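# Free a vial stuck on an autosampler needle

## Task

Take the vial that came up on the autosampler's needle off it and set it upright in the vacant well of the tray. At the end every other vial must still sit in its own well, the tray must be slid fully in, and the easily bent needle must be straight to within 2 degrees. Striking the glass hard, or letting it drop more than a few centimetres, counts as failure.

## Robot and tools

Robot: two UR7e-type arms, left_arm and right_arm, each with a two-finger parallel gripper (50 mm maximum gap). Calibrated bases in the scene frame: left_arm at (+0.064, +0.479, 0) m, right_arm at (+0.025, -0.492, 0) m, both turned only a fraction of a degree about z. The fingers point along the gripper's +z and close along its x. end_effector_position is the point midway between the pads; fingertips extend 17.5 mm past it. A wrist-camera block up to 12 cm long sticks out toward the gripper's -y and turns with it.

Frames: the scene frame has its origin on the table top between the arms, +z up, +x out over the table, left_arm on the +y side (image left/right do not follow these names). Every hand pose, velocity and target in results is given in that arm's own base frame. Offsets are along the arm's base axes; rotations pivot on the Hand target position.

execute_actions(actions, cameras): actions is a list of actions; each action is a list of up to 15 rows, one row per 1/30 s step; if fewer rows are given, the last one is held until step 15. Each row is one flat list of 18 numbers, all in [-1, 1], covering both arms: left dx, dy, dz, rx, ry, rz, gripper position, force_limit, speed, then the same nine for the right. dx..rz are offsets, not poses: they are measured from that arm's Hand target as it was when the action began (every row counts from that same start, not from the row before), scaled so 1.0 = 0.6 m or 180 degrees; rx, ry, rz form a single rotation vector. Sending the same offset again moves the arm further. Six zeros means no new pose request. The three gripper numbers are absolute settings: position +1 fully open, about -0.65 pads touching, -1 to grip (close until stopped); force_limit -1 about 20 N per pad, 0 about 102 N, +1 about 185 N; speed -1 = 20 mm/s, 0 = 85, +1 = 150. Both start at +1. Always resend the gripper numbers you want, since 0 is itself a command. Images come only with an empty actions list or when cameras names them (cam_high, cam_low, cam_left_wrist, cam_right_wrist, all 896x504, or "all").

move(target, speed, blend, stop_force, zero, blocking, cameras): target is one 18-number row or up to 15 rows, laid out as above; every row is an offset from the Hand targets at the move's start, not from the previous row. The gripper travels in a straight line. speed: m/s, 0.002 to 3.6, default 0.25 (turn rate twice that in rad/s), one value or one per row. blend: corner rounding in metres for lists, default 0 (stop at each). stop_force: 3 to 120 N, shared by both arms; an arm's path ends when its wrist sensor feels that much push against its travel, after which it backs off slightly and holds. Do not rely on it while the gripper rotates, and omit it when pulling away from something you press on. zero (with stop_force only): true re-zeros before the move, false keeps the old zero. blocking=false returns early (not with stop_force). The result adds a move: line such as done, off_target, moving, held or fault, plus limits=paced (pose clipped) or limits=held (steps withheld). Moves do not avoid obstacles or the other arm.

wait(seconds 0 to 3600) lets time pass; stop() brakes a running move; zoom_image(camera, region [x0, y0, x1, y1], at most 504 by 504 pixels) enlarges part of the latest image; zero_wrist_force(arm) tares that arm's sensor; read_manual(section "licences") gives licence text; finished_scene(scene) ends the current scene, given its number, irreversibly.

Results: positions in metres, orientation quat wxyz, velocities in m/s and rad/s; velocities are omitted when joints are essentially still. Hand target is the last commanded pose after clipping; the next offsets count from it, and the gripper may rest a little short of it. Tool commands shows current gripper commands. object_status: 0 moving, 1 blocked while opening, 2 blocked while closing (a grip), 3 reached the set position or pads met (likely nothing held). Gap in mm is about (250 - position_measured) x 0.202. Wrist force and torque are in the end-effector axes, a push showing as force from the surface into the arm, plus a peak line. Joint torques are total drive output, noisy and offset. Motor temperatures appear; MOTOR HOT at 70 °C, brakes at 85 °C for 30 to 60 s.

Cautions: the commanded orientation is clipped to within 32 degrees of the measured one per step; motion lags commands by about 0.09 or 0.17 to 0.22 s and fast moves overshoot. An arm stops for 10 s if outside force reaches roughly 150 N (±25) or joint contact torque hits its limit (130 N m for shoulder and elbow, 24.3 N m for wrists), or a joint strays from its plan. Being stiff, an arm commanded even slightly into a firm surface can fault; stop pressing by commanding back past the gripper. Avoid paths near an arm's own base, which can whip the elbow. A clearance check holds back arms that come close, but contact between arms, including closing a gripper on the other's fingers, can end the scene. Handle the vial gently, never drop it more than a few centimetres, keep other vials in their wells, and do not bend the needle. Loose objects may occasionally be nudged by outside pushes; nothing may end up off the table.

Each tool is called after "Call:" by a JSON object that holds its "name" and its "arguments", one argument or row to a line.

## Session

Call:
{"name": "execute_actions", "arguments": {
  "actions": []
}}

Call:
{"name": "zoom_image", "arguments": {
  "camera": "cam_high",
  "region": [340, 170, 520, 320]
}}

Call:
{"name": "zoom_image", "arguments": {
  "camera": "cam_low",
  "region": [330, 120, 460, 270]
}}

Scene clock: 0.00 s.
left_arm: end_effector_position=(+0.3409, -0.5406, +0.2523) position_measured=3 object_status=3 end_effector_quat_wxyz=(+0.157, +0.924, -0.313, +0.156) | right_arm: end_effector_position=(+0.1399, +0.2711, +0.1485) position_measured=4 object_status=3 end_effector_quat_wxyz=(-0.063, -0.227, +0.970, -0.064)
Joint positions: left_arm=[-1.241 -1.442 1.809 -2.381 -1.516 0.995] | right_arm=[4.615 -1.241 -2.279 -1.354 1.65 -0.564]
Joint velocities: within noise
Joint torques (N m): no reading
Motor temperatures (°C): left_arm=[34 29 27 33 40 40] | right_arm=[36 35 33 42 42 38]
Wrist force (N): no reading
Wrist torque (N m): no reading
Wrist force, peak (N): no reading
Hand target: left_arm +0.3409, -0.5406, +0.2523; +0.157, +0.924, -0.313, +0.156 | right_arm +0.1399, +0.2711, +0.1485; -0.063, -0.227, +0.970, -0.064
Tool commands: left_gripper/position=+1.0 left_gripper/force_limit=+1.0 left_gripper/speed=+1.0 right_gripper/position=+1.0 right_gripper/force_limit=+1.0 right_gripper/speed=+1.0

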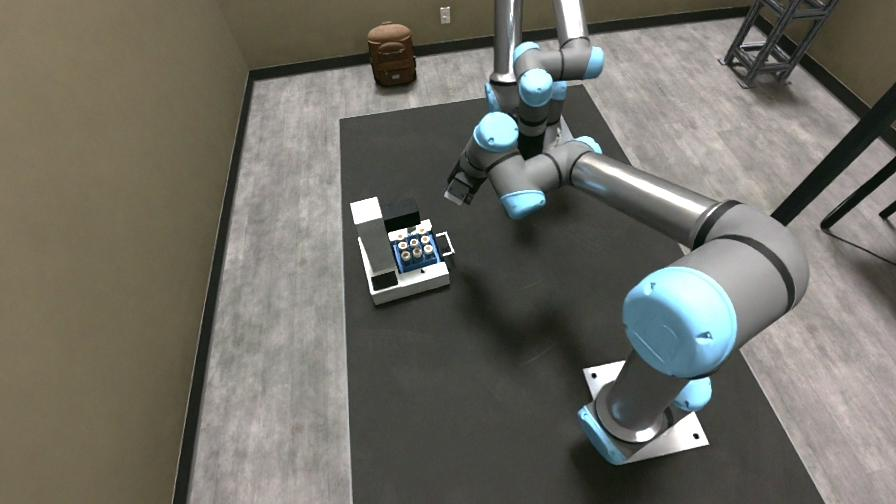

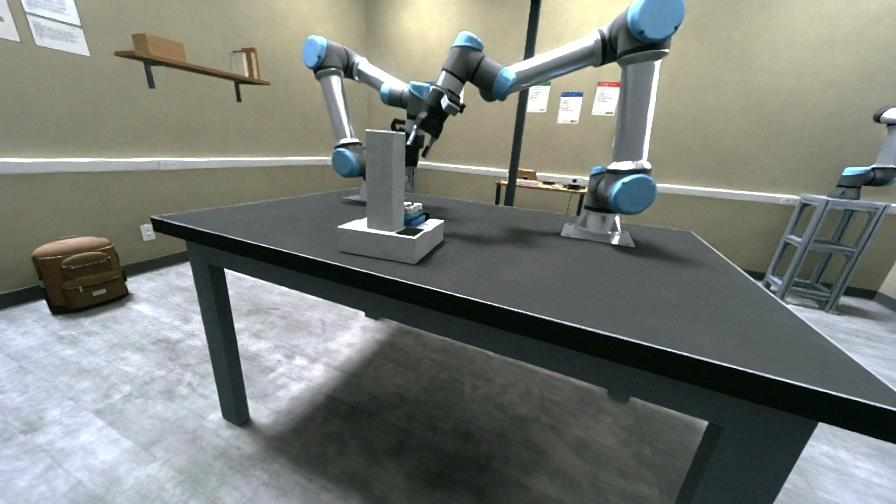

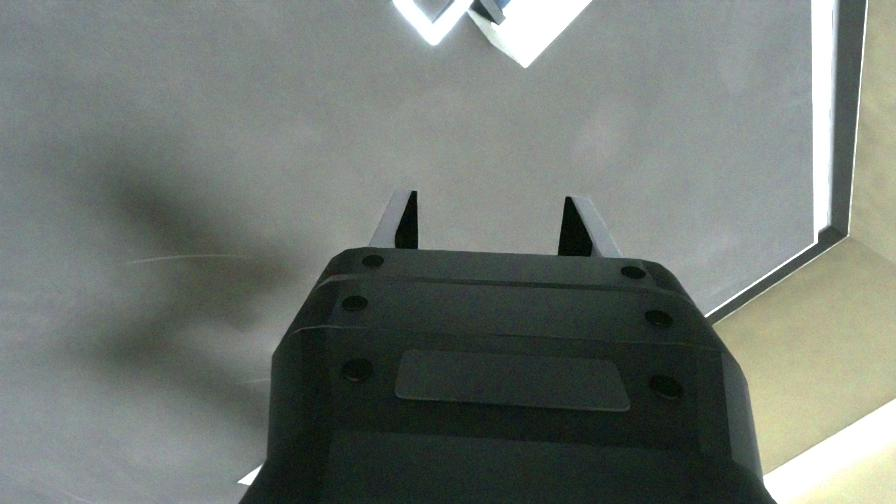

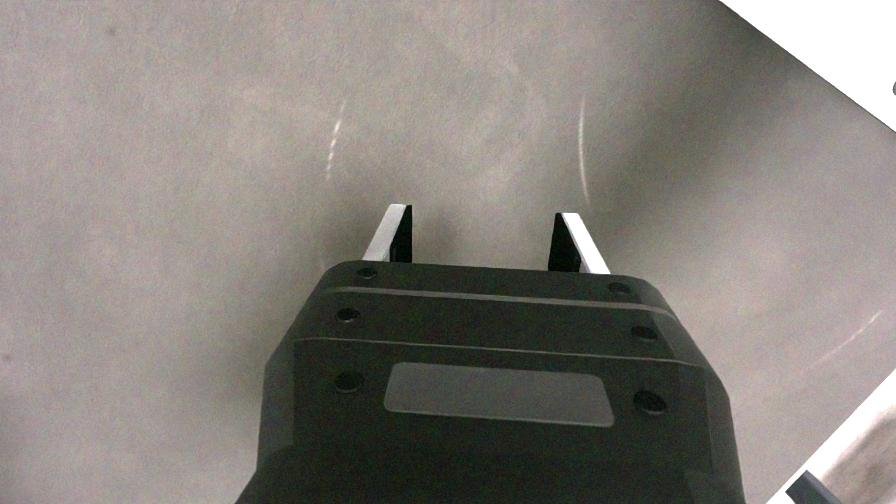

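Scaled by 2.800 from the camera's image (finer frame: 1280x720).

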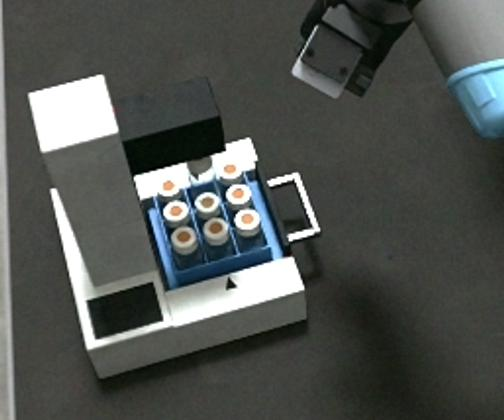

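Scaled by 3.360 from the camera's image (finer frame: 1280x720).

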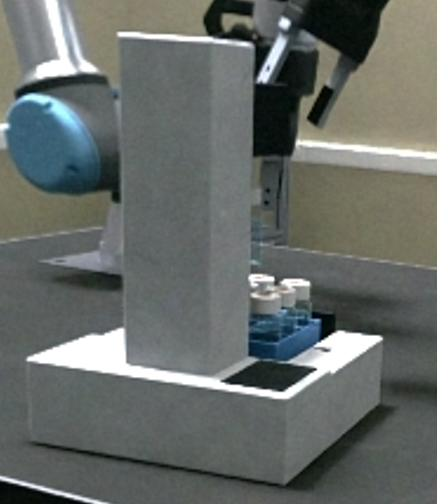

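Call:
{"name": "move", "arguments": {
  "target": [-0.05,0.5,0.1,0,0,0,1,1,1,0,0,0,0,0,0,1,1,1],
  "speed": 0.4
}}

Call:
{"name": "move", "arguments": {
  "target": [0,0,0,0,0,0,1,1,1,0.42,0.25,0.1,0.0433,-0.0378,-0.107,0.14,-1,1],
  "speed": 0.3,
  "cameras": ["all"]
}}

Call:
{"name": "zoom_image", "arguments": {
  "camera": "cam_high",
  "region": [340, 170, 520, 320]
}}

Scene clock: 3.93 s.
left_arm: end_effector_position=(+0.3109, -0.2407, +0.3123) position_measured=3 object_status=3 end_effector_quat_wxyz=(+0.157, +0.924, -0.313, +0.156) | right_arm: end_effector_position=(+0.1399, +0.2711, +0.1485) position_measured=4 object_status=3 end_effector_quat_wxyz=(-0.063, -0.227, +0.970, -0.064)
Joint positions: left_arm=[-0.958 -2.105 2.169 -2.077 -1.638 1.251] | right_arm=[4.615 -1.241 -2.279 -1.354 1.65 -0.564]
Joint torques (N m): left_arm=[9.95 -12.22 -24.39 -1.74 0.31 0.77] | right_arm=[-0.08 9.62 22.39 2.37 0 0.03]
Wrist force (N): left_arm=[-0.5 0.3 -0.3] | right_arm=[0.0 -0.2 -0.6]
Wrist torque (N m): left_arm=[0.07 0.11 0.06] | right_arm=[-0.03 0.00 0.00]
Wrist force, peak (N): left_arm=[-2.7 -2.5 -2.2] | right_arm=[-0.6 -0.5 -0.6]
Hand target: left_arm +0.3109, -0.2406, +0.3123; +0.157, +0.924, -0.313, +0.156 | right_arm +0.1399, +0.2711, +0.1485; -0.063, -0.227, +0.970, -0.064
Off the commanded pose: left_arm 0.000 m, 0 deg | right_arm 0.000 m, 0 deg.
move: done

Scene clock: 5.47 s.
left_arm: end_effector_position=(+0.3109, -0.2406, +0.3123) position_measured=3 object_status=3 end_effector_quat_wxyz=(+0.157, +0.924, -0.313, +0.156) | right_arm: end_effector_position=(+0.3918, +0.4210, +0.2084) position_measured=132 object_status=3 end_effector_quat_wxyz=(+0.000, -0.062, +0.998, +0.000)
Joint positions: left_arm=[-0.958 -2.105 2.169 -2.076 -1.638 1.251] | right_arm=[4.197 -1.77 -1.66 -1.283 1.571 -0.639]
Joint torques (N m): left_arm=[8.47 -12.24 -18.57 -1.56 -1.07 2.38] | right_arm=[-2.69 23.16 37.16 4.19 2.54 -1.97]
Wrist force (N): left_arm=[-0.4 0.3 -0.1] | right_arm=[0.0 0.1 0.4]
Wrist torque (N m): left_arm=[0.06 0.10 0.03] | right_arm=[-0.01 -0.12 -0.14]
Wrist force, peak (N): left_arm=[-0.7 0.2 -0.5] | right_arm=[3.2 0.0 1.0]
Hand target: left_arm +0.3109, -0.2406, +0.3123; +0.157, +0.924, -0.313, +0.156 | right_arm +0.3919, +0.4211, +0.2085; +0.000, -0.062, +0.998, +0.000
Off the commanded pose: left_arm 0.000 m, 0 deg | right_arm 0.000 m, 0 deg.
move: done

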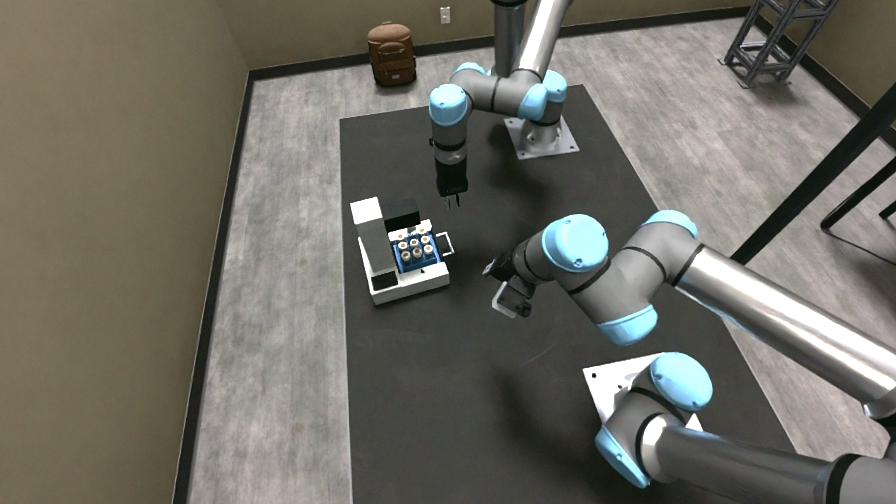

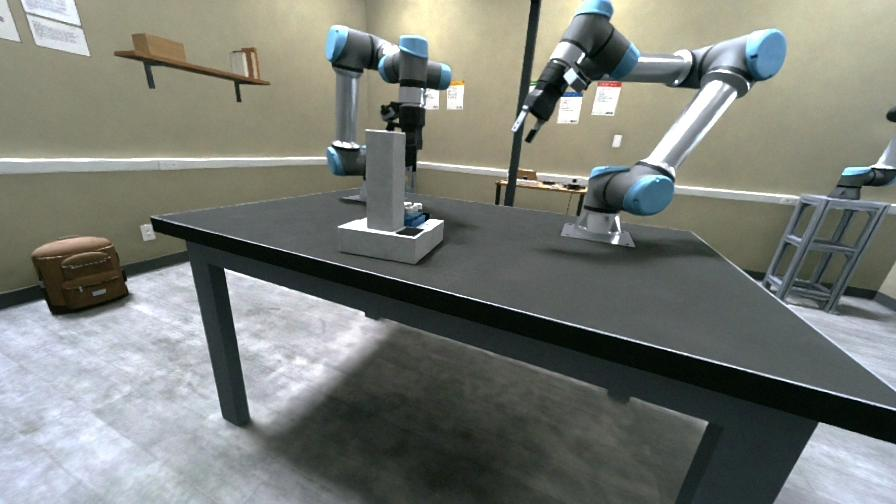

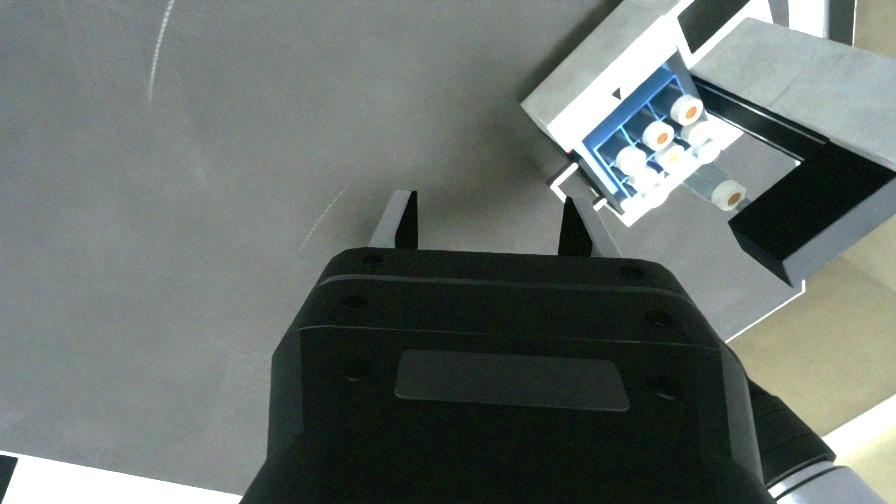

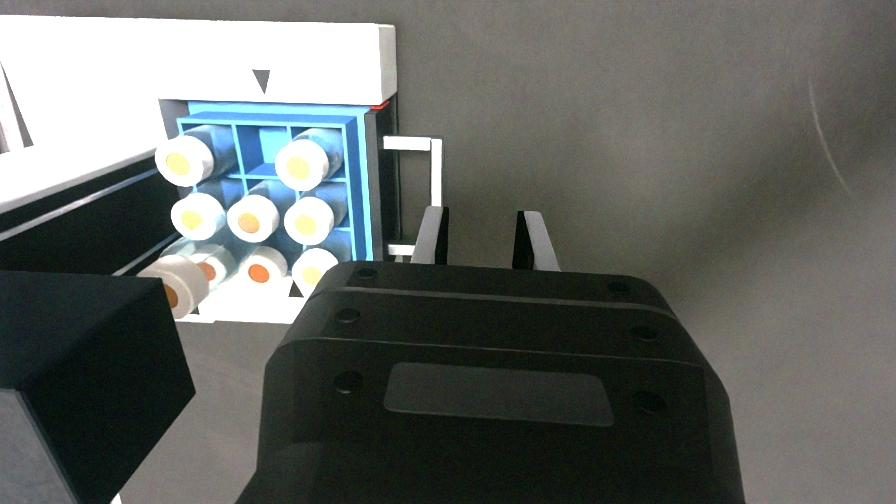

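Scaled by 2.800 from the camera's image (finer frame: 1280x720).

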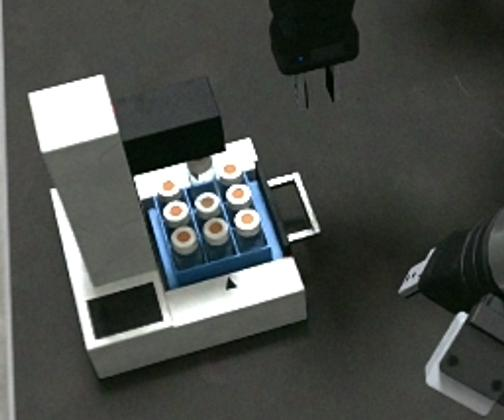

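Call:
{"name": "move", "arguments": {
  "target": [
    [0,0,0,0,0,0,1,1,1,0.0375,0.063,0,0,0,0,0.14,-1,1],
    [0,0,0,0,0,0,1,1,1,0.0375,0.063,-0.13,0,0,0,0.14,-1,1]
  ],
  "speed": 0.15,
  "cameras": ["cam_right_wrist"]
}}

Scene clock: 9.53 s.
left_arm: end_effector_position=(+0.3109, -0.2406, +0.3123) position_measured=3 object_status=3 end_effector_quat_wxyz=(+0.157, +0.924, -0.313, +0.156) | right_arm: end_effector_position=(+0.4144, +0.4589, +0.1304) position_measured=132 object_status=3 end_effector_quat_wxyz=(+0.000, -0.062, +0.998, +0.000)
Joint positions: left_arm=[-0.958 -2.105 2.169 -2.076 -1.638 1.251] | right_arm=[4.195 -1.934 -1.656 -1.123 1.571 -0.641]
Joint torques (N m): left_arm=[8.67 -12.24 -18.53 -1.84 -1.08 2.35] | right_arm=[3.08 51.03 30.9 4.17 1.14 1.77]
Wrist force (N): left_arm=[-0.4 0.3 -0.3] | right_arm=[0.0 0.0 0.2]
Wrist torque (N m): left_arm=[0.07 0.09 0.03] | right_arm=[-0.04 -0.11 -0.08]
Wrist force, peak (N): left_arm=[-0.7 0.3 -0.2] | right_arm=[-0.4 -0.3 -2.8]
Hand target: left_arm +0.3109, -0.2406, +0.3123; +0.157, +0.924, -0.313, +0.156 | right_arm +0.4144, +0.4589, +0.1305; +0.000, -0.062, +0.998, +0.000
Off the commanded pose: left_arm 0.000 m, 0 deg | right_arm 0.000 m, 0 deg.
move: done

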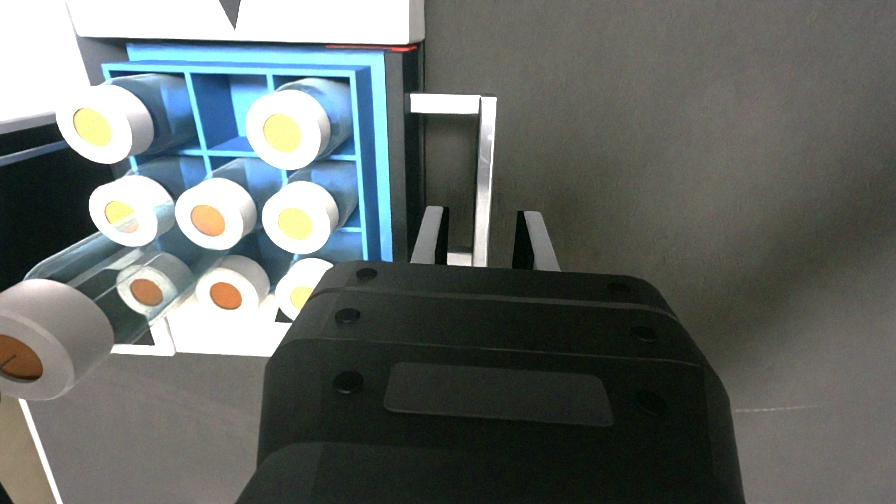

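Call:
{"name": "move", "arguments": {
  "target": [0,0,0,0,0,0,1,1,1,0,0,-0.1213,0,0,0,0.14,-1,1],
  "speed": 0.08,
  "stop_force": 8
}}

Call:
{"name": "move", "arguments": {
  "target": [0,0,0,0,0,0,1,1,1,0,0,0,0,0,0,-1,-0.9,-1],
  "cameras": ["cam_right_wrist"]
}}

Scene clock: 11.93 s.
left_arm: end_effector_position=(+0.3109, -0.2406, +0.3123) position_measured=3 object_status=3 end_effector_quat_wxyz=(+0.157, +0.924, -0.313, +0.156) | right_arm: end_effector_position=(+0.4144, +0.4589, +0.0577) position_measured=132 object_status=3 end_effector_quat_wxyz=(+0.000, -0.062, +0.998, +0.000)
Joint positions: left_arm=[-0.958 -2.105 2.169 -2.076 -1.638 1.251] | right_arm=[4.195 -2.022 -1.74 -0.951 1.571 -0.641]
Joint torques (N m): left_arm=[7.75 -11.74 -18.87 -2.09 -1.1 2.38] | right_arm=[1.24 55.35 34.08 4.29 1.71 0.96]
Wrist force (N): left_arm=[-0.6 -0.1 -0.2] | right_arm=[-0.4 -0.3 0.0]
Wrist torque (N m): left_arm=[0.02 0.12 0.03] | right_arm=[-0.09 -0.04 -0.09]
Wrist force, peak (N): left_arm=[-0.8 0.4 -0.2] | right_arm=[-0.4 -0.2 -2.1]
Hand target: left_arm +0.3109, -0.2406, +0.3123; +0.157, +0.924, -0.313, +0.156 | right_arm +0.4144, +0.4589, +0.0577; +0.000, -0.062, +0.998, +0.000
Off the commanded pose: left_arm 0.000 m, 0 deg | right_arm 0.000 m, 0 deg.
move: done

Scene clock: 12.97 s.
left_arm: end_effector_position=(+0.3109, -0.2406, +0.3123) position_measured=3 object_status=3 end_effector_quat_wxyz=(+0.157, +0.924, -0.313, +0.156) | right_arm: end_effector_position=(+0.4143, +0.4590, +0.0577) position_measured=211 object_status=2 end_effector_quat_wxyz=(-0.001, -0.062, +0.998, +0.000)
Joint positions: left_arm=[-0.958 -2.105 2.169 -2.076 -1.638 1.251] | right_arm=[4.195 -2.022 -1.74 -0.951 1.572 -0.641]
Joint torques (N m): left_arm=[8.41 -11.82 -18.55 -2.07 -1 2.33] | right_arm=[-7.75 46.15 33.92 10.81 -10.61 0.21]
Wrist force (N): left_arm=[-0.8 0.0 -0.3] | right_arm=[40.4 -7.8 -13.3]
Wrist torque (N m): left_arm=[0.02 0.15 0.03] | right_arm=[-0.31 -0.36 -0.46]
Wrist force, peak (N): left_arm=[-0.8 0.0 -0.3] | right_arm=[40.4 -7.8 -13.3]
Hand target: left_arm +0.3109, -0.2406, +0.3123; +0.157, +0.924, -0.313, +0.156 | right_arm +0.4144, +0.4589, +0.0577; +0.000, -0.062, +0.998, +0.000
Off the commanded pose: left_arm 0.000 m, 0 deg | right_arm 0.000 m, 0 deg.
move: done

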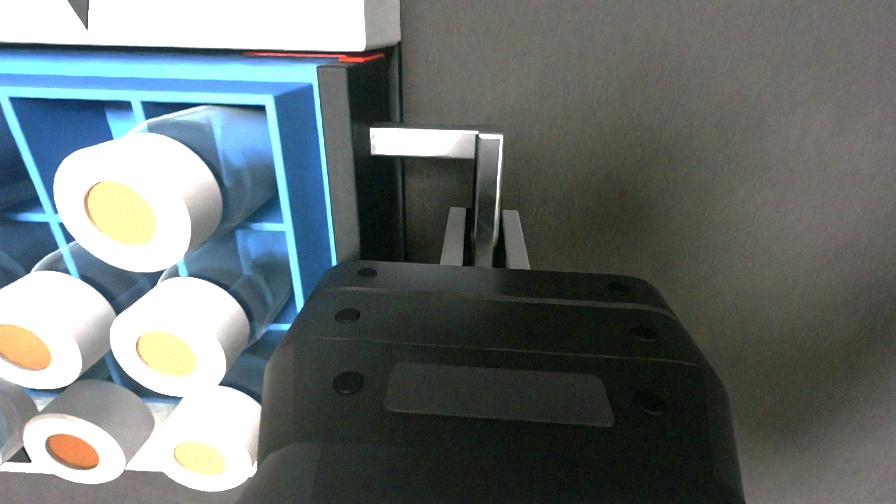

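Call:
{"name": "move", "arguments": {
  "target": [0,0,0,0,0,0,1,1,1,-0.124,-0.017,0,0,0,0,-1,-0.9,-1],
  "speed": 0.08
}}

Call:
{"name": "move", "arguments": {
  "target": [
    [0,0,0,0,0,0,1,1,1,0,0,0,0,0,0,0.14,-1,-1],
    [0,0,0,0,0,0,1,1,1,0,0,0.3,0,0,0,0.14,-1,-1]
  ],
  "speed": 0.15,
  "cameras": ["cam_high","cam_low","cam_right_wrist"]
}}

Call:
{"name": "zoom_image", "arguments": {
  "camera": "cam_low",
  "region": [390, 130, 470, 240]
}}

Scene clock: 14.60 s.
left_arm: end_effector_position=(+0.3109, -0.2406, +0.3123) position_measured=3 object_status=3 end_effector_quat_wxyz=(+0.157, +0.924, -0.313, +0.156) | right_arm: end_effector_position=(+0.3399, +0.4487, +0.0577) position_measured=211 object_status=2 end_effector_quat_wxyz=(+0.000, -0.062, +0.998, +0.000) end_effector_velocity=(+0.002, +0.000, +0.000) end_effector_angular_velocity=(+0.000, +0.000, +0.001)
Joint positions: left_arm=[-0.958 -2.105 2.169 -2.076 -1.638 1.251] | right_arm=[4.303 -1.912 -1.908 -0.893 1.572 -0.533]
Joint velocities: left_arm=[within noise] | right_arm=[-0.003 -0.003 0.005 -0.002 0 -0.004]
Joint torques (N m): left_arm=[8.54 -12.35 -18.59 -2.12 -1.2 2.33] | right_arm=[-7.94 28.42 39.21 3.68 1.13 -1.58]
Wrist force (N): left_arm=[-0.7 0.2 -0.1] | right_arm=[3.0 -6.5 7.8]
Wrist torque (N m): left_arm=[0.04 0.14 0.04] | right_arm=[-0.37 0.05 -0.49]
Wrist force, peak (N): left_arm=[-0.8 0.4 -0.1] | right_arm=[43.0 -8.0 -13.8]
Hand target: left_arm +0.3109, -0.2406, +0.3123; +0.157, +0.924, -0.313, +0.156 | right_arm +0.3400, +0.4487, +0.0577; +0.000, -0.062, +0.998, +0.000
Off the commanded pose: left_arm 0.000 m, 0 deg | right_arm 0.000 m, 0 deg.
move: done

Scene clock: 17.30 s.
left_arm: end_effector_position=(+0.3109, -0.2406, +0.3123) position_measured=3 object_status=3 end_effector_quat_wxyz=(+0.157, +0.924, -0.313, +0.156) | right_arm: end_effector_position=(+0.3400, +0.4487, +0.2377) position_measured=132 object_status=3 end_effector_quat_wxyz=(+0.000, -0.062, +0.998, +0.000)
Joint positions: left_arm=[-0.958 -2.105 2.169 -2.076 -1.638 1.251] | right_arm=[4.303 -1.724 -1.638 -1.351 1.571 -0.533]
Joint torques (N m): left_arm=[8.59 -11.8 -18.64 -2.28 -1.06 2.3] | right_arm=[4.37 20.39 22.93 1.38 -1.49 -0.37]
Wrist force (N): left_arm=[-0.5 0.2 0.0] | right_arm=[0.0 -0.8 1.0]
Wrist torque (N m): left_arm=[0.05 0.10 0.03] | right_arm=[-0.15 -0.12 -0.10]
Wrist force, peak (N): left_arm=[-0.8 0.4 -0.2] | right_arm=[2.7 -5.1 4.5]
Hand target: left_arm +0.3109, -0.2406, +0.3123; +0.157, +0.924, -0.313, +0.156 | right_arm +0.3400, +0.4487, +0.2377; +0.000, -0.062, +0.998, +0.000
Off the commanded pose: left_arm 0.000 m, 0 deg | right_arm 0.000 m, 0 deg.
move: done

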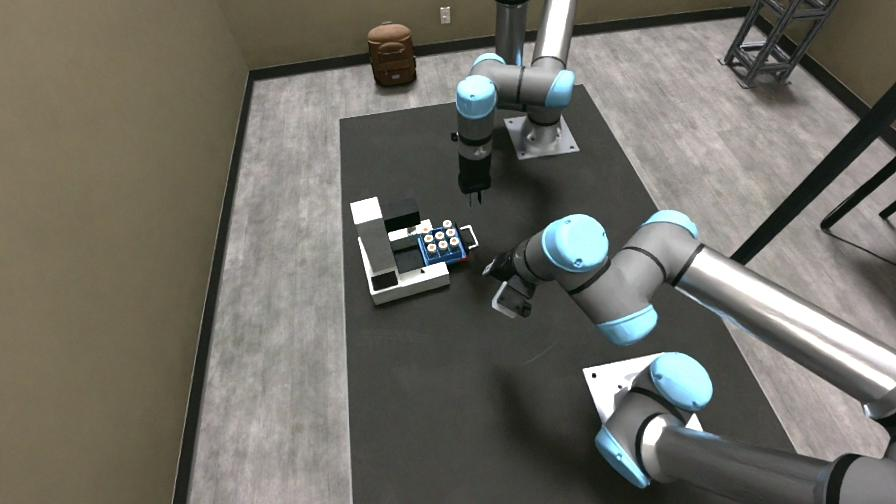

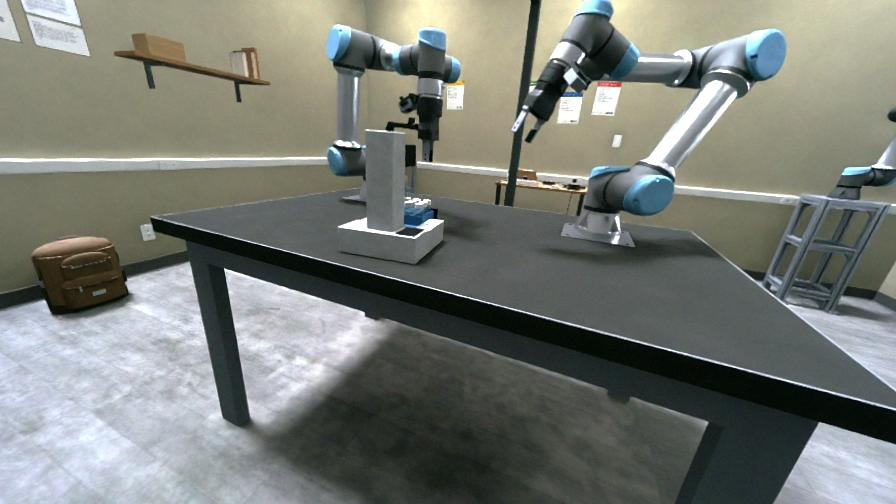

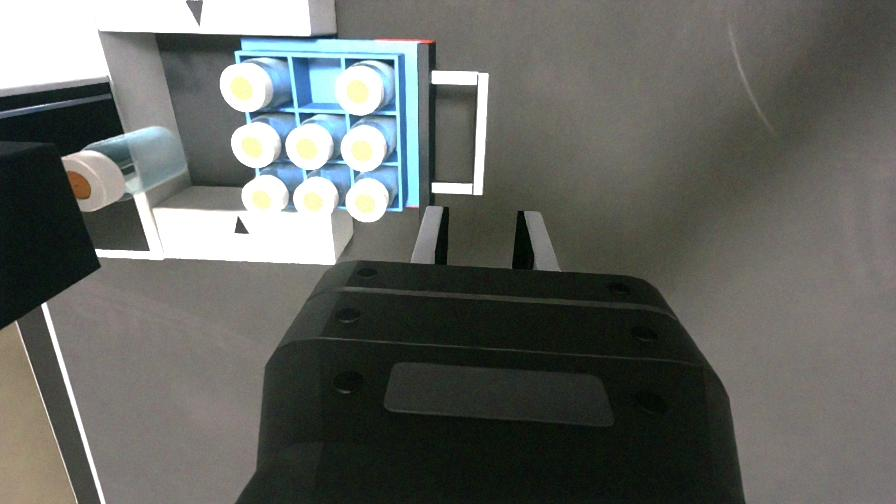

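Scaled by 4.582 from the camera's image (finer frame: 1280x720).

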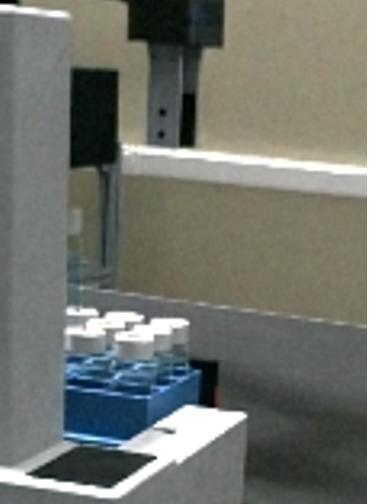

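Call:
{"name": "move", "arguments": {
  "target": [
    [0,0,0,0,0,0,1,1,1,0,-0.2,0.03,0,0,-0.3,0.54,-1,1],
    [0,0,0,0,0,0,1,1,1,0.122,-0.2085,0.03,0,0,-0.94,0.54,-1,1],
    [0,0,0,0,0,0,1,1,1,0.318,-0.179,-0.113,-0.065,0.518,-0.853,0.54,-1,1]
  ],
  "speed": 0.6,
  "cameras": ["all"]
}}

Scene clock: 23.47 s.
left_arm: end_effector_position=(+0.3109, -0.2406, +0.3123) position_measured=3 object_status=3 end_effector_quat_wxyz=(+0.157, +0.924, -0.313, +0.156) | right_arm: end_effector_position=(+0.5308, +0.3414, +0.1700) position_measured=72 object_status=3 end_effector_quat_wxyz=(-0.521, +0.851, +0.052, -0.032)
Joint positions: left_arm=[-0.958 -2.105 2.169 -2.076 -1.638 1.251] | right_arm=[3.576 -2.089 -1.904 -0.181 2.583 2.186]
Joint torques (N m): left_arm=[7.89 -12.3 -18.83 -2.61 -1.07 2.37] | right_arm=[-2.1 29.13 5.22 4.74 4.34 1.88]
Wrist force (N): left_arm=[-0.4 0.1 -0.2] | right_arm=[-1.2 -1.7 1.0]
Wrist torque (N m): left_arm=[0.03 0.08 0.04] | right_arm=[-0.22 0.49 0.56]
Wrist force, peak (N): left_arm=[-0.9 0.2 -0.2] | right_arm=[-1.5 -2.0 1.3]
Hand target: left_arm +0.3109, -0.2406, +0.3123; +0.157, +0.924, -0.313, +0.156 | right_arm +0.5308, +0.3413, +0.1699; -0.521, +0.851, +0.052, -0.033
Off the commanded pose: left_arm 0.000 m, 0 deg | right_arm 0.000 m, 0 deg.
move: done

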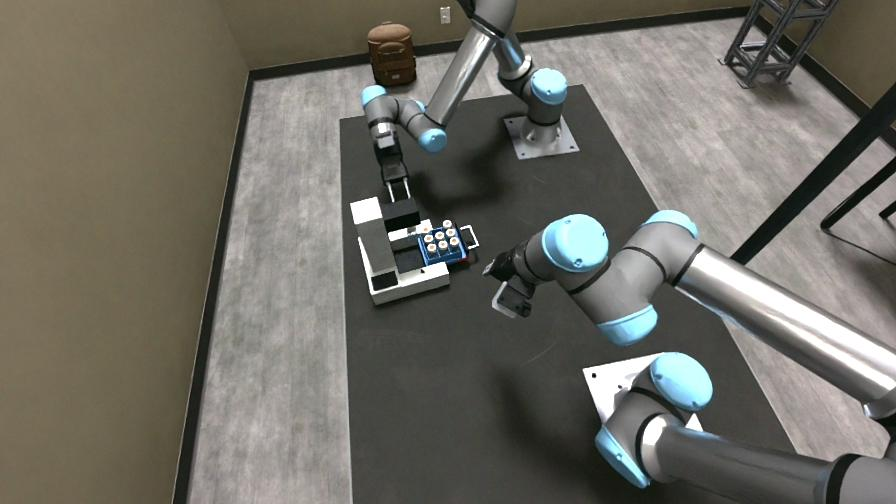

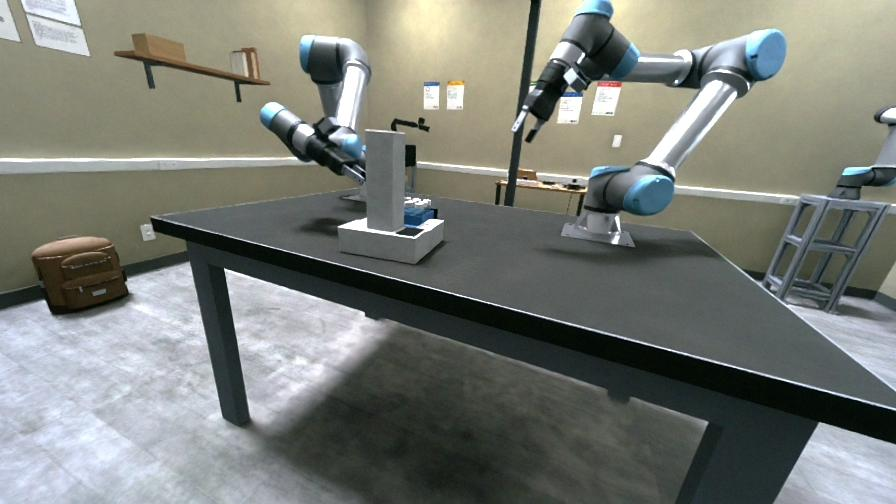

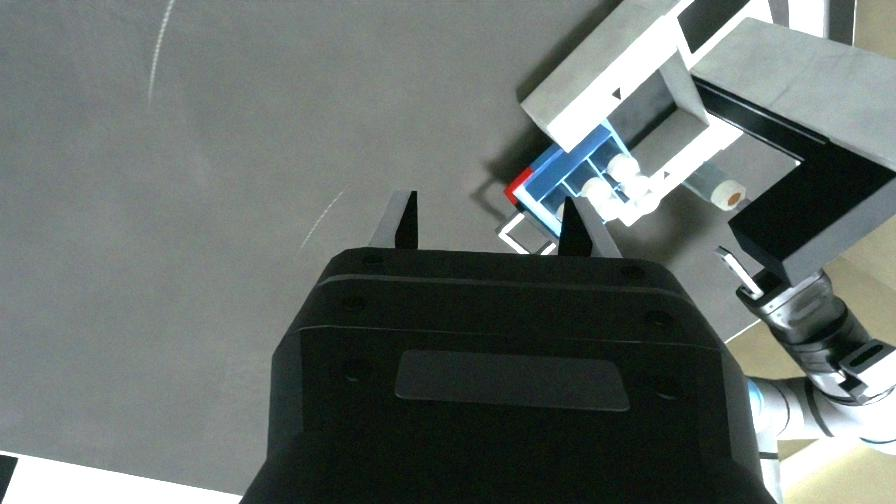

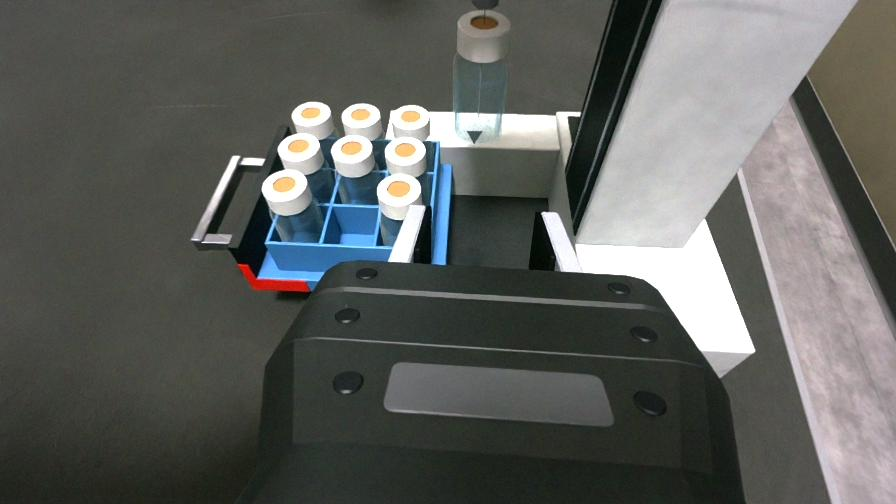

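Call:
{"name": "move", "arguments": {
  "target": [
    [0,0,0,0,0,0,1,1,1,-0.0165,0.132,-0.0125,0,0,0,0.54,-1,1],
    [0,0,0,0,0,0,1,1,1,-0.0186,0.15,-0.0125,0,0,0,0.54,-1,1]
  ],
  "speed": [0.1,0.03],
  "stop_force": 4,
  "cameras": ["cam_right_wrist"]
}}

Call:
{"name": "zoom_image", "arguments": {
  "camera": "cam_right_wrist",
  "region": [380, 20, 580, 280]
}}

Scene clock: 26.67 s.
left_arm: end_effector_position=(+0.3109, -0.2406, +0.3123) position_measured=3 object_status=3 end_effector_quat_wxyz=(+0.157, +0.924, -0.313, +0.156) | right_arm: end_effector_position=(+0.5197, +0.4313, +0.1624) position_measured=72 object_status=3 end_effector_quat_wxyz=(-0.521, +0.851, +0.052, -0.033)
Joint positions: left_arm=[-0.958 -2.105 2.169 -2.076 -1.638 1.251] | right_arm=[3.725 -2.17 -1.838 0.011 2.495 2.4]
Joint torques (N m): left_arm=[7.94 -11.85 -18.45 -2.72 -1.09 2.3] | right_arm=[-8.32 57.81 5.04 1.8 4.11 -2.09]
Wrist force (N): left_arm=[-0.7 0.1 -0.1] | right_arm=[-0.8 -1.2 1.6]
Wrist torque (N m): left_arm=[0.04 0.13 0.03] | right_arm=[-0.12 0.38 0.48]
Wrist force, peak (N): left_arm=[-0.7 0.6 -0.3] | right_arm=[-1.5 -2.5 2.6]
Hand target: left_arm +0.3109, -0.2406, +0.3123; +0.157, +0.924, -0.313, +0.156 | right_arm +0.5197, +0.4313, +0.1624; -0.521, +0.851, +0.052, -0.033
Off the commanded pose: left_arm 0.000 m, 0 deg | right_arm 0.000 m, 0 deg.
move: done

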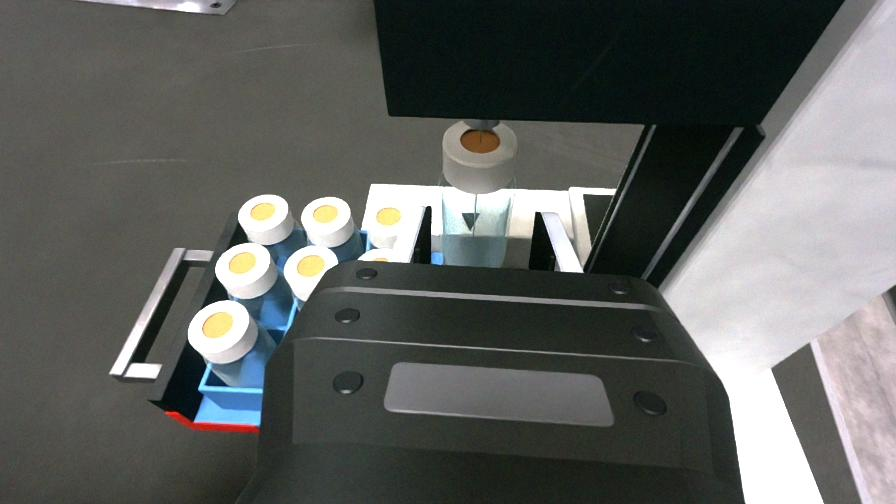

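Scaled by 1.938 from the camera's image (finer frame: 1280x720).

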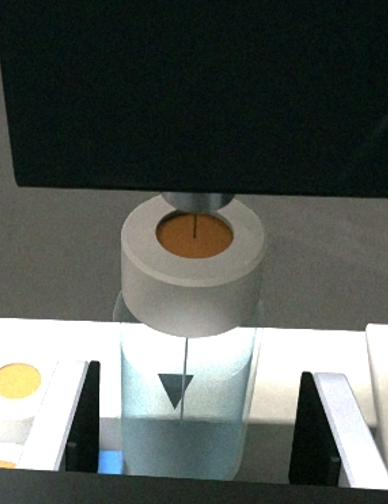

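Call:
{"name": "move", "arguments": {
  "target": [
    [0,0,0,0,0,0,1,1,1,-0.0033,-0.0004,-0.0215,0,0,0,0.54,-1,1],
    [0,0,0,0,0,0,1,1,1,-0.0095,0.0492,-0.0215,0,0,0,0.54,-1,1]
  ],
  "speed": 0.03,
  "stop_force": 4,
  "cameras": ["cam_right_wrist","cam_low"]
}}

Call:
{"name": "zoom_image", "arguments": {
  "camera": "cam_right_wrist",
  "region": [380, 60, 580, 280]
}}

Scene clock: 29.93 s.
left_arm: end_effector_position=(+0.3109, -0.2406, +0.3123) position_measured=3 object_status=3 end_effector_quat_wxyz=(+0.157, +0.924, -0.313, +0.156) | right_arm: end_effector_position=(+0.5140, +0.4608, +0.1495) position_measured=72 object_status=3 end_effector_quat_wxyz=(-0.521, +0.851, +0.052, -0.033)
Joint positions: left_arm=[-0.958 -2.105 2.169 -2.076 -1.638 1.251] | right_arm=[3.773 -2.214 -1.815 0.078 2.462 2.458]
Joint torques (N m): left_arm=[7.84 -12.41 -18.41 -2.94 -1.13 2.34] | right_arm=[-7.39 57.84 4.31 1.63 3.95 -1.81]
Wrist force (N): left_arm=[-0.5 0.1 0.0] | right_arm=[-1.1 -1.3 1.7]
Wrist torque (N m): left_arm=[0.04 0.10 0.04] | right_arm=[-0.16 0.42 0.48]
Wrist force, peak (N): left_arm=[-0.8 0.2 -0.3] | right_arm=[-1.2 -1.9 2.3]
Hand target: left_arm +0.3109, -0.2406, +0.3123; +0.157, +0.924, -0.313, +0.156 | right_arm +0.5140, +0.4608, +0.1495; -0.521, +0.851, +0.052, -0.033
Off the commanded pose: left_arm 0.000 m, 0 deg | right_arm 0.000 m, 0 deg.
move: done
Images, in order (width x height): cam_low 896x504, cam_right_wrist 896x504.

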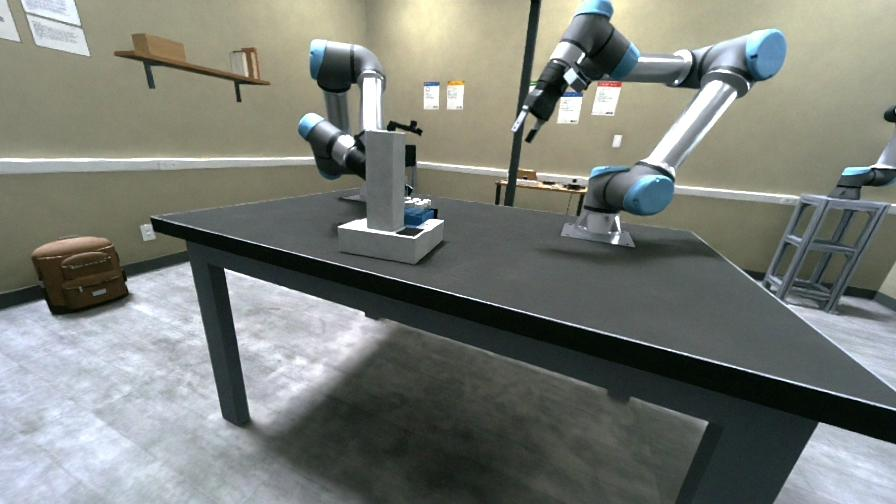

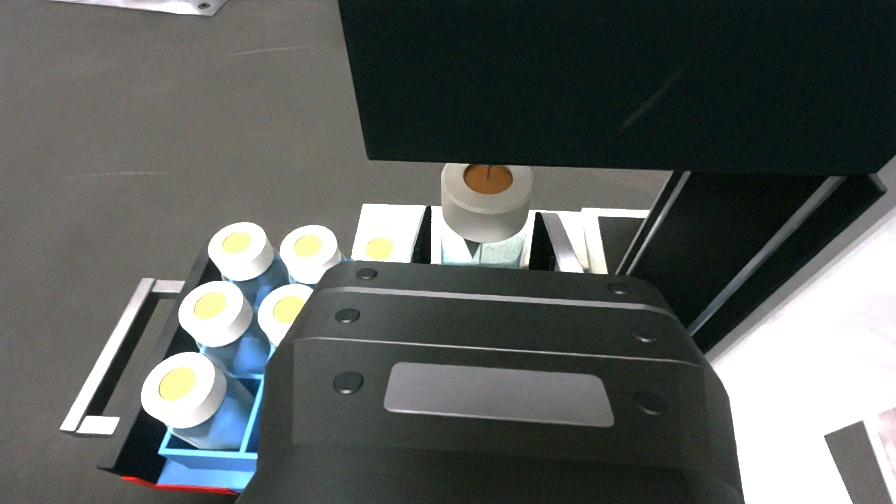

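Scaled by 2.291 from the camera's image (finer frame: 1280x720).

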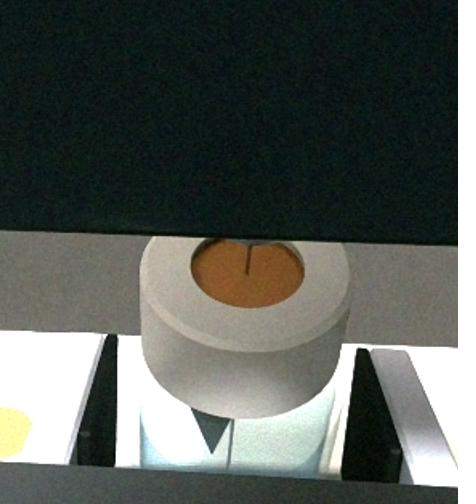

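Call:
{"name": "move", "arguments": {
  "target": [0,0,0,0,0,0,1,1,1,0,0,0,0,0,0,-1,-0.8,-1]
}}

Call:
{"name": "move", "arguments": {
  "target": [0,0,0,0,0,0,1,1,1,0,0,-0.104,0,0,0,-1,-0.8,-1],
  "speed": 0.04,
  "cameras": ["cam_right_wrist","cam_low"]
}}

Call:
{"name": "zoom_image", "arguments": {
  "camera": "cam_right_wrist",
  "region": [380, 20, 580, 280]
}}

Scene clock: 31.00 s.
left_arm: end_effector_position=(+0.3109, -0.2406, +0.3123) position_measured=3 object_status=3 end_effector_quat_wxyz=(+0.157, +0.924, -0.313, +0.156) | right_arm: end_effector_position=(+0.5140, +0.4608, +0.1495) position_measured=113 object_status=2 end_effector_quat_wxyz=(-0.521, +0.851, +0.052, -0.033)
Joint positions: left_arm=[-0.958 -2.105 2.169 -2.076 -1.638 1.251] | right_arm=[3.773 -2.214 -1.815 0.078 2.462 2.458]
Joint torques (N m): left_arm=[7.75 -11.49 -18.39 -2.96 -1.08 2.29] | right_arm=[-9.09 57.78 5.65 1.76 3.68 -1.96]
Wrist force (N): left_arm=[-0.7 0.3 0.1] | right_arm=[-1.5 -1.7 1.4]
Wrist torque (N m): left_arm=[0.07 0.13 0.03] | right_arm=[-0.20 0.42 0.46]
Wrist force, peak (N): left_arm=[-0.8 0.3 -0.2] | right_arm=[-1.4 -1.6 1.7]
Hand target: left_arm +0.3109, -0.2406, +0.3123; +0.157, +0.924, -0.313, +0.156 | right_arm +0.5140, +0.4608, +0.1495; -0.521, +0.851, +0.052, -0.033
Off the commanded pose: left_arm 0.000 m, 0 deg | right_arm 0.000 m, 0 deg.
move: done

Scene clock: 32.83 s.
left_arm: end_effector_position=(+0.3109, -0.2406, +0.3123) position_measured=3 object_status=3 end_effector_quat_wxyz=(+0.157, +0.924, -0.313, +0.156) | right_arm: end_effector_position=(+0.5140, +0.4608, +0.0869) position_measured=113 object_status=2 end_effector_quat_wxyz=(-0.521, +0.851, +0.052, -0.033) end_effector_velocity=(+0.000, +0.000, +0.003) end_effector_angular_velocity=(+0.000, +0.000, +0.000)
Joint positions: left_arm=[-0.958 -2.105 2.169 -2.076 -1.638 1.251] | right_arm=[3.773 -2.337 -1.817 0.203 2.462 2.458]
Joint velocities: left_arm=[within noise] | right_arm=[0 0.006 0 -0.006 0 0]
Joint torques (N m): left_arm=[7.69 -12.35 -19.2 -3.05 -1.1 2.33] | right_arm=[-7.76 60.21 25.69 1.77 1.33 2.05]
Wrist force (N): left_arm=[-0.4 0.2 -0.1] | right_arm=[-0.8 -1.4 1.4]
Wrist torque (N m): left_arm=[0.04 0.08 0.03] | right_arm=[-0.22 0.38 0.48]
Wrist force, peak (N): left_arm=[-0.8 0.4 0.0] | right_arm=[-1.5 -2.6 1.2]
Hand target: left_arm +0.3109, -0.2406, +0.3123; +0.157, +0.924, -0.313, +0.156 | right_arm +0.5140, +0.4608, +0.0871; -0.521, +0.851, +0.052, -0.033
Off the commanded pose: left_arm 0.000 m, 0 deg | right_arm 0.000 m, 0 deg.
move: done
Images, in order (width x height): cam_low 896x504, cam_right_wrist 896x504.

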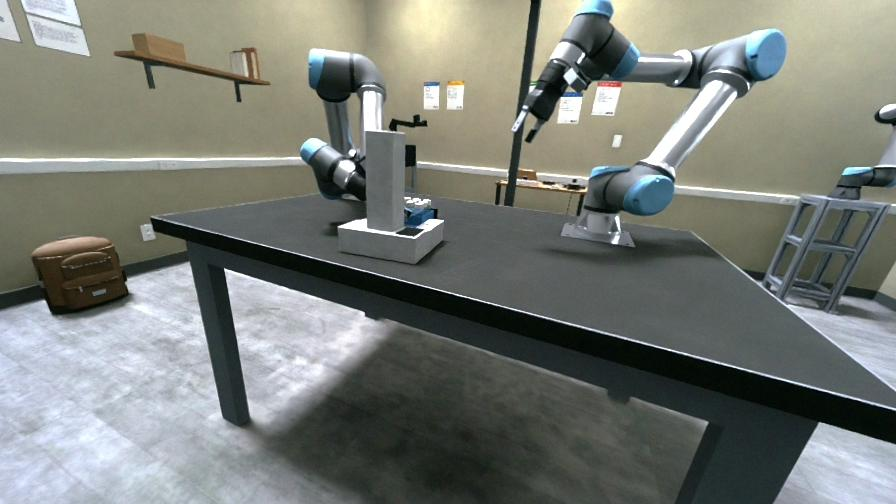

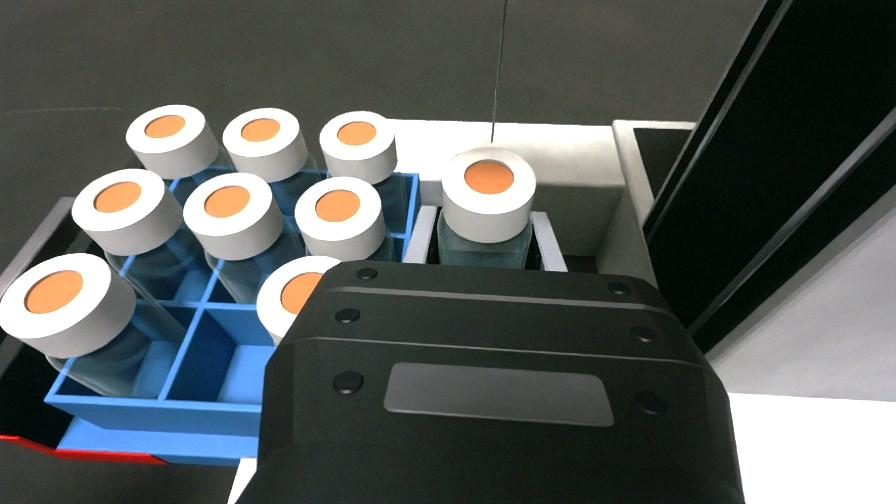

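Scaled by 1.938 from the camera's image (finer frame: 1280x720).

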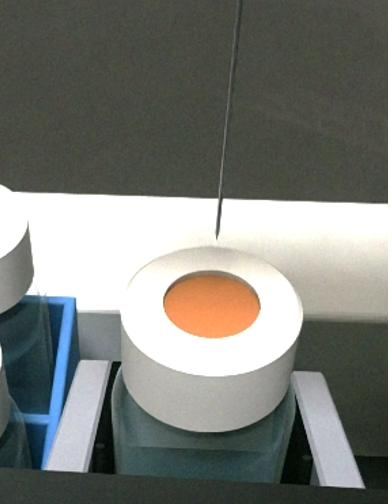

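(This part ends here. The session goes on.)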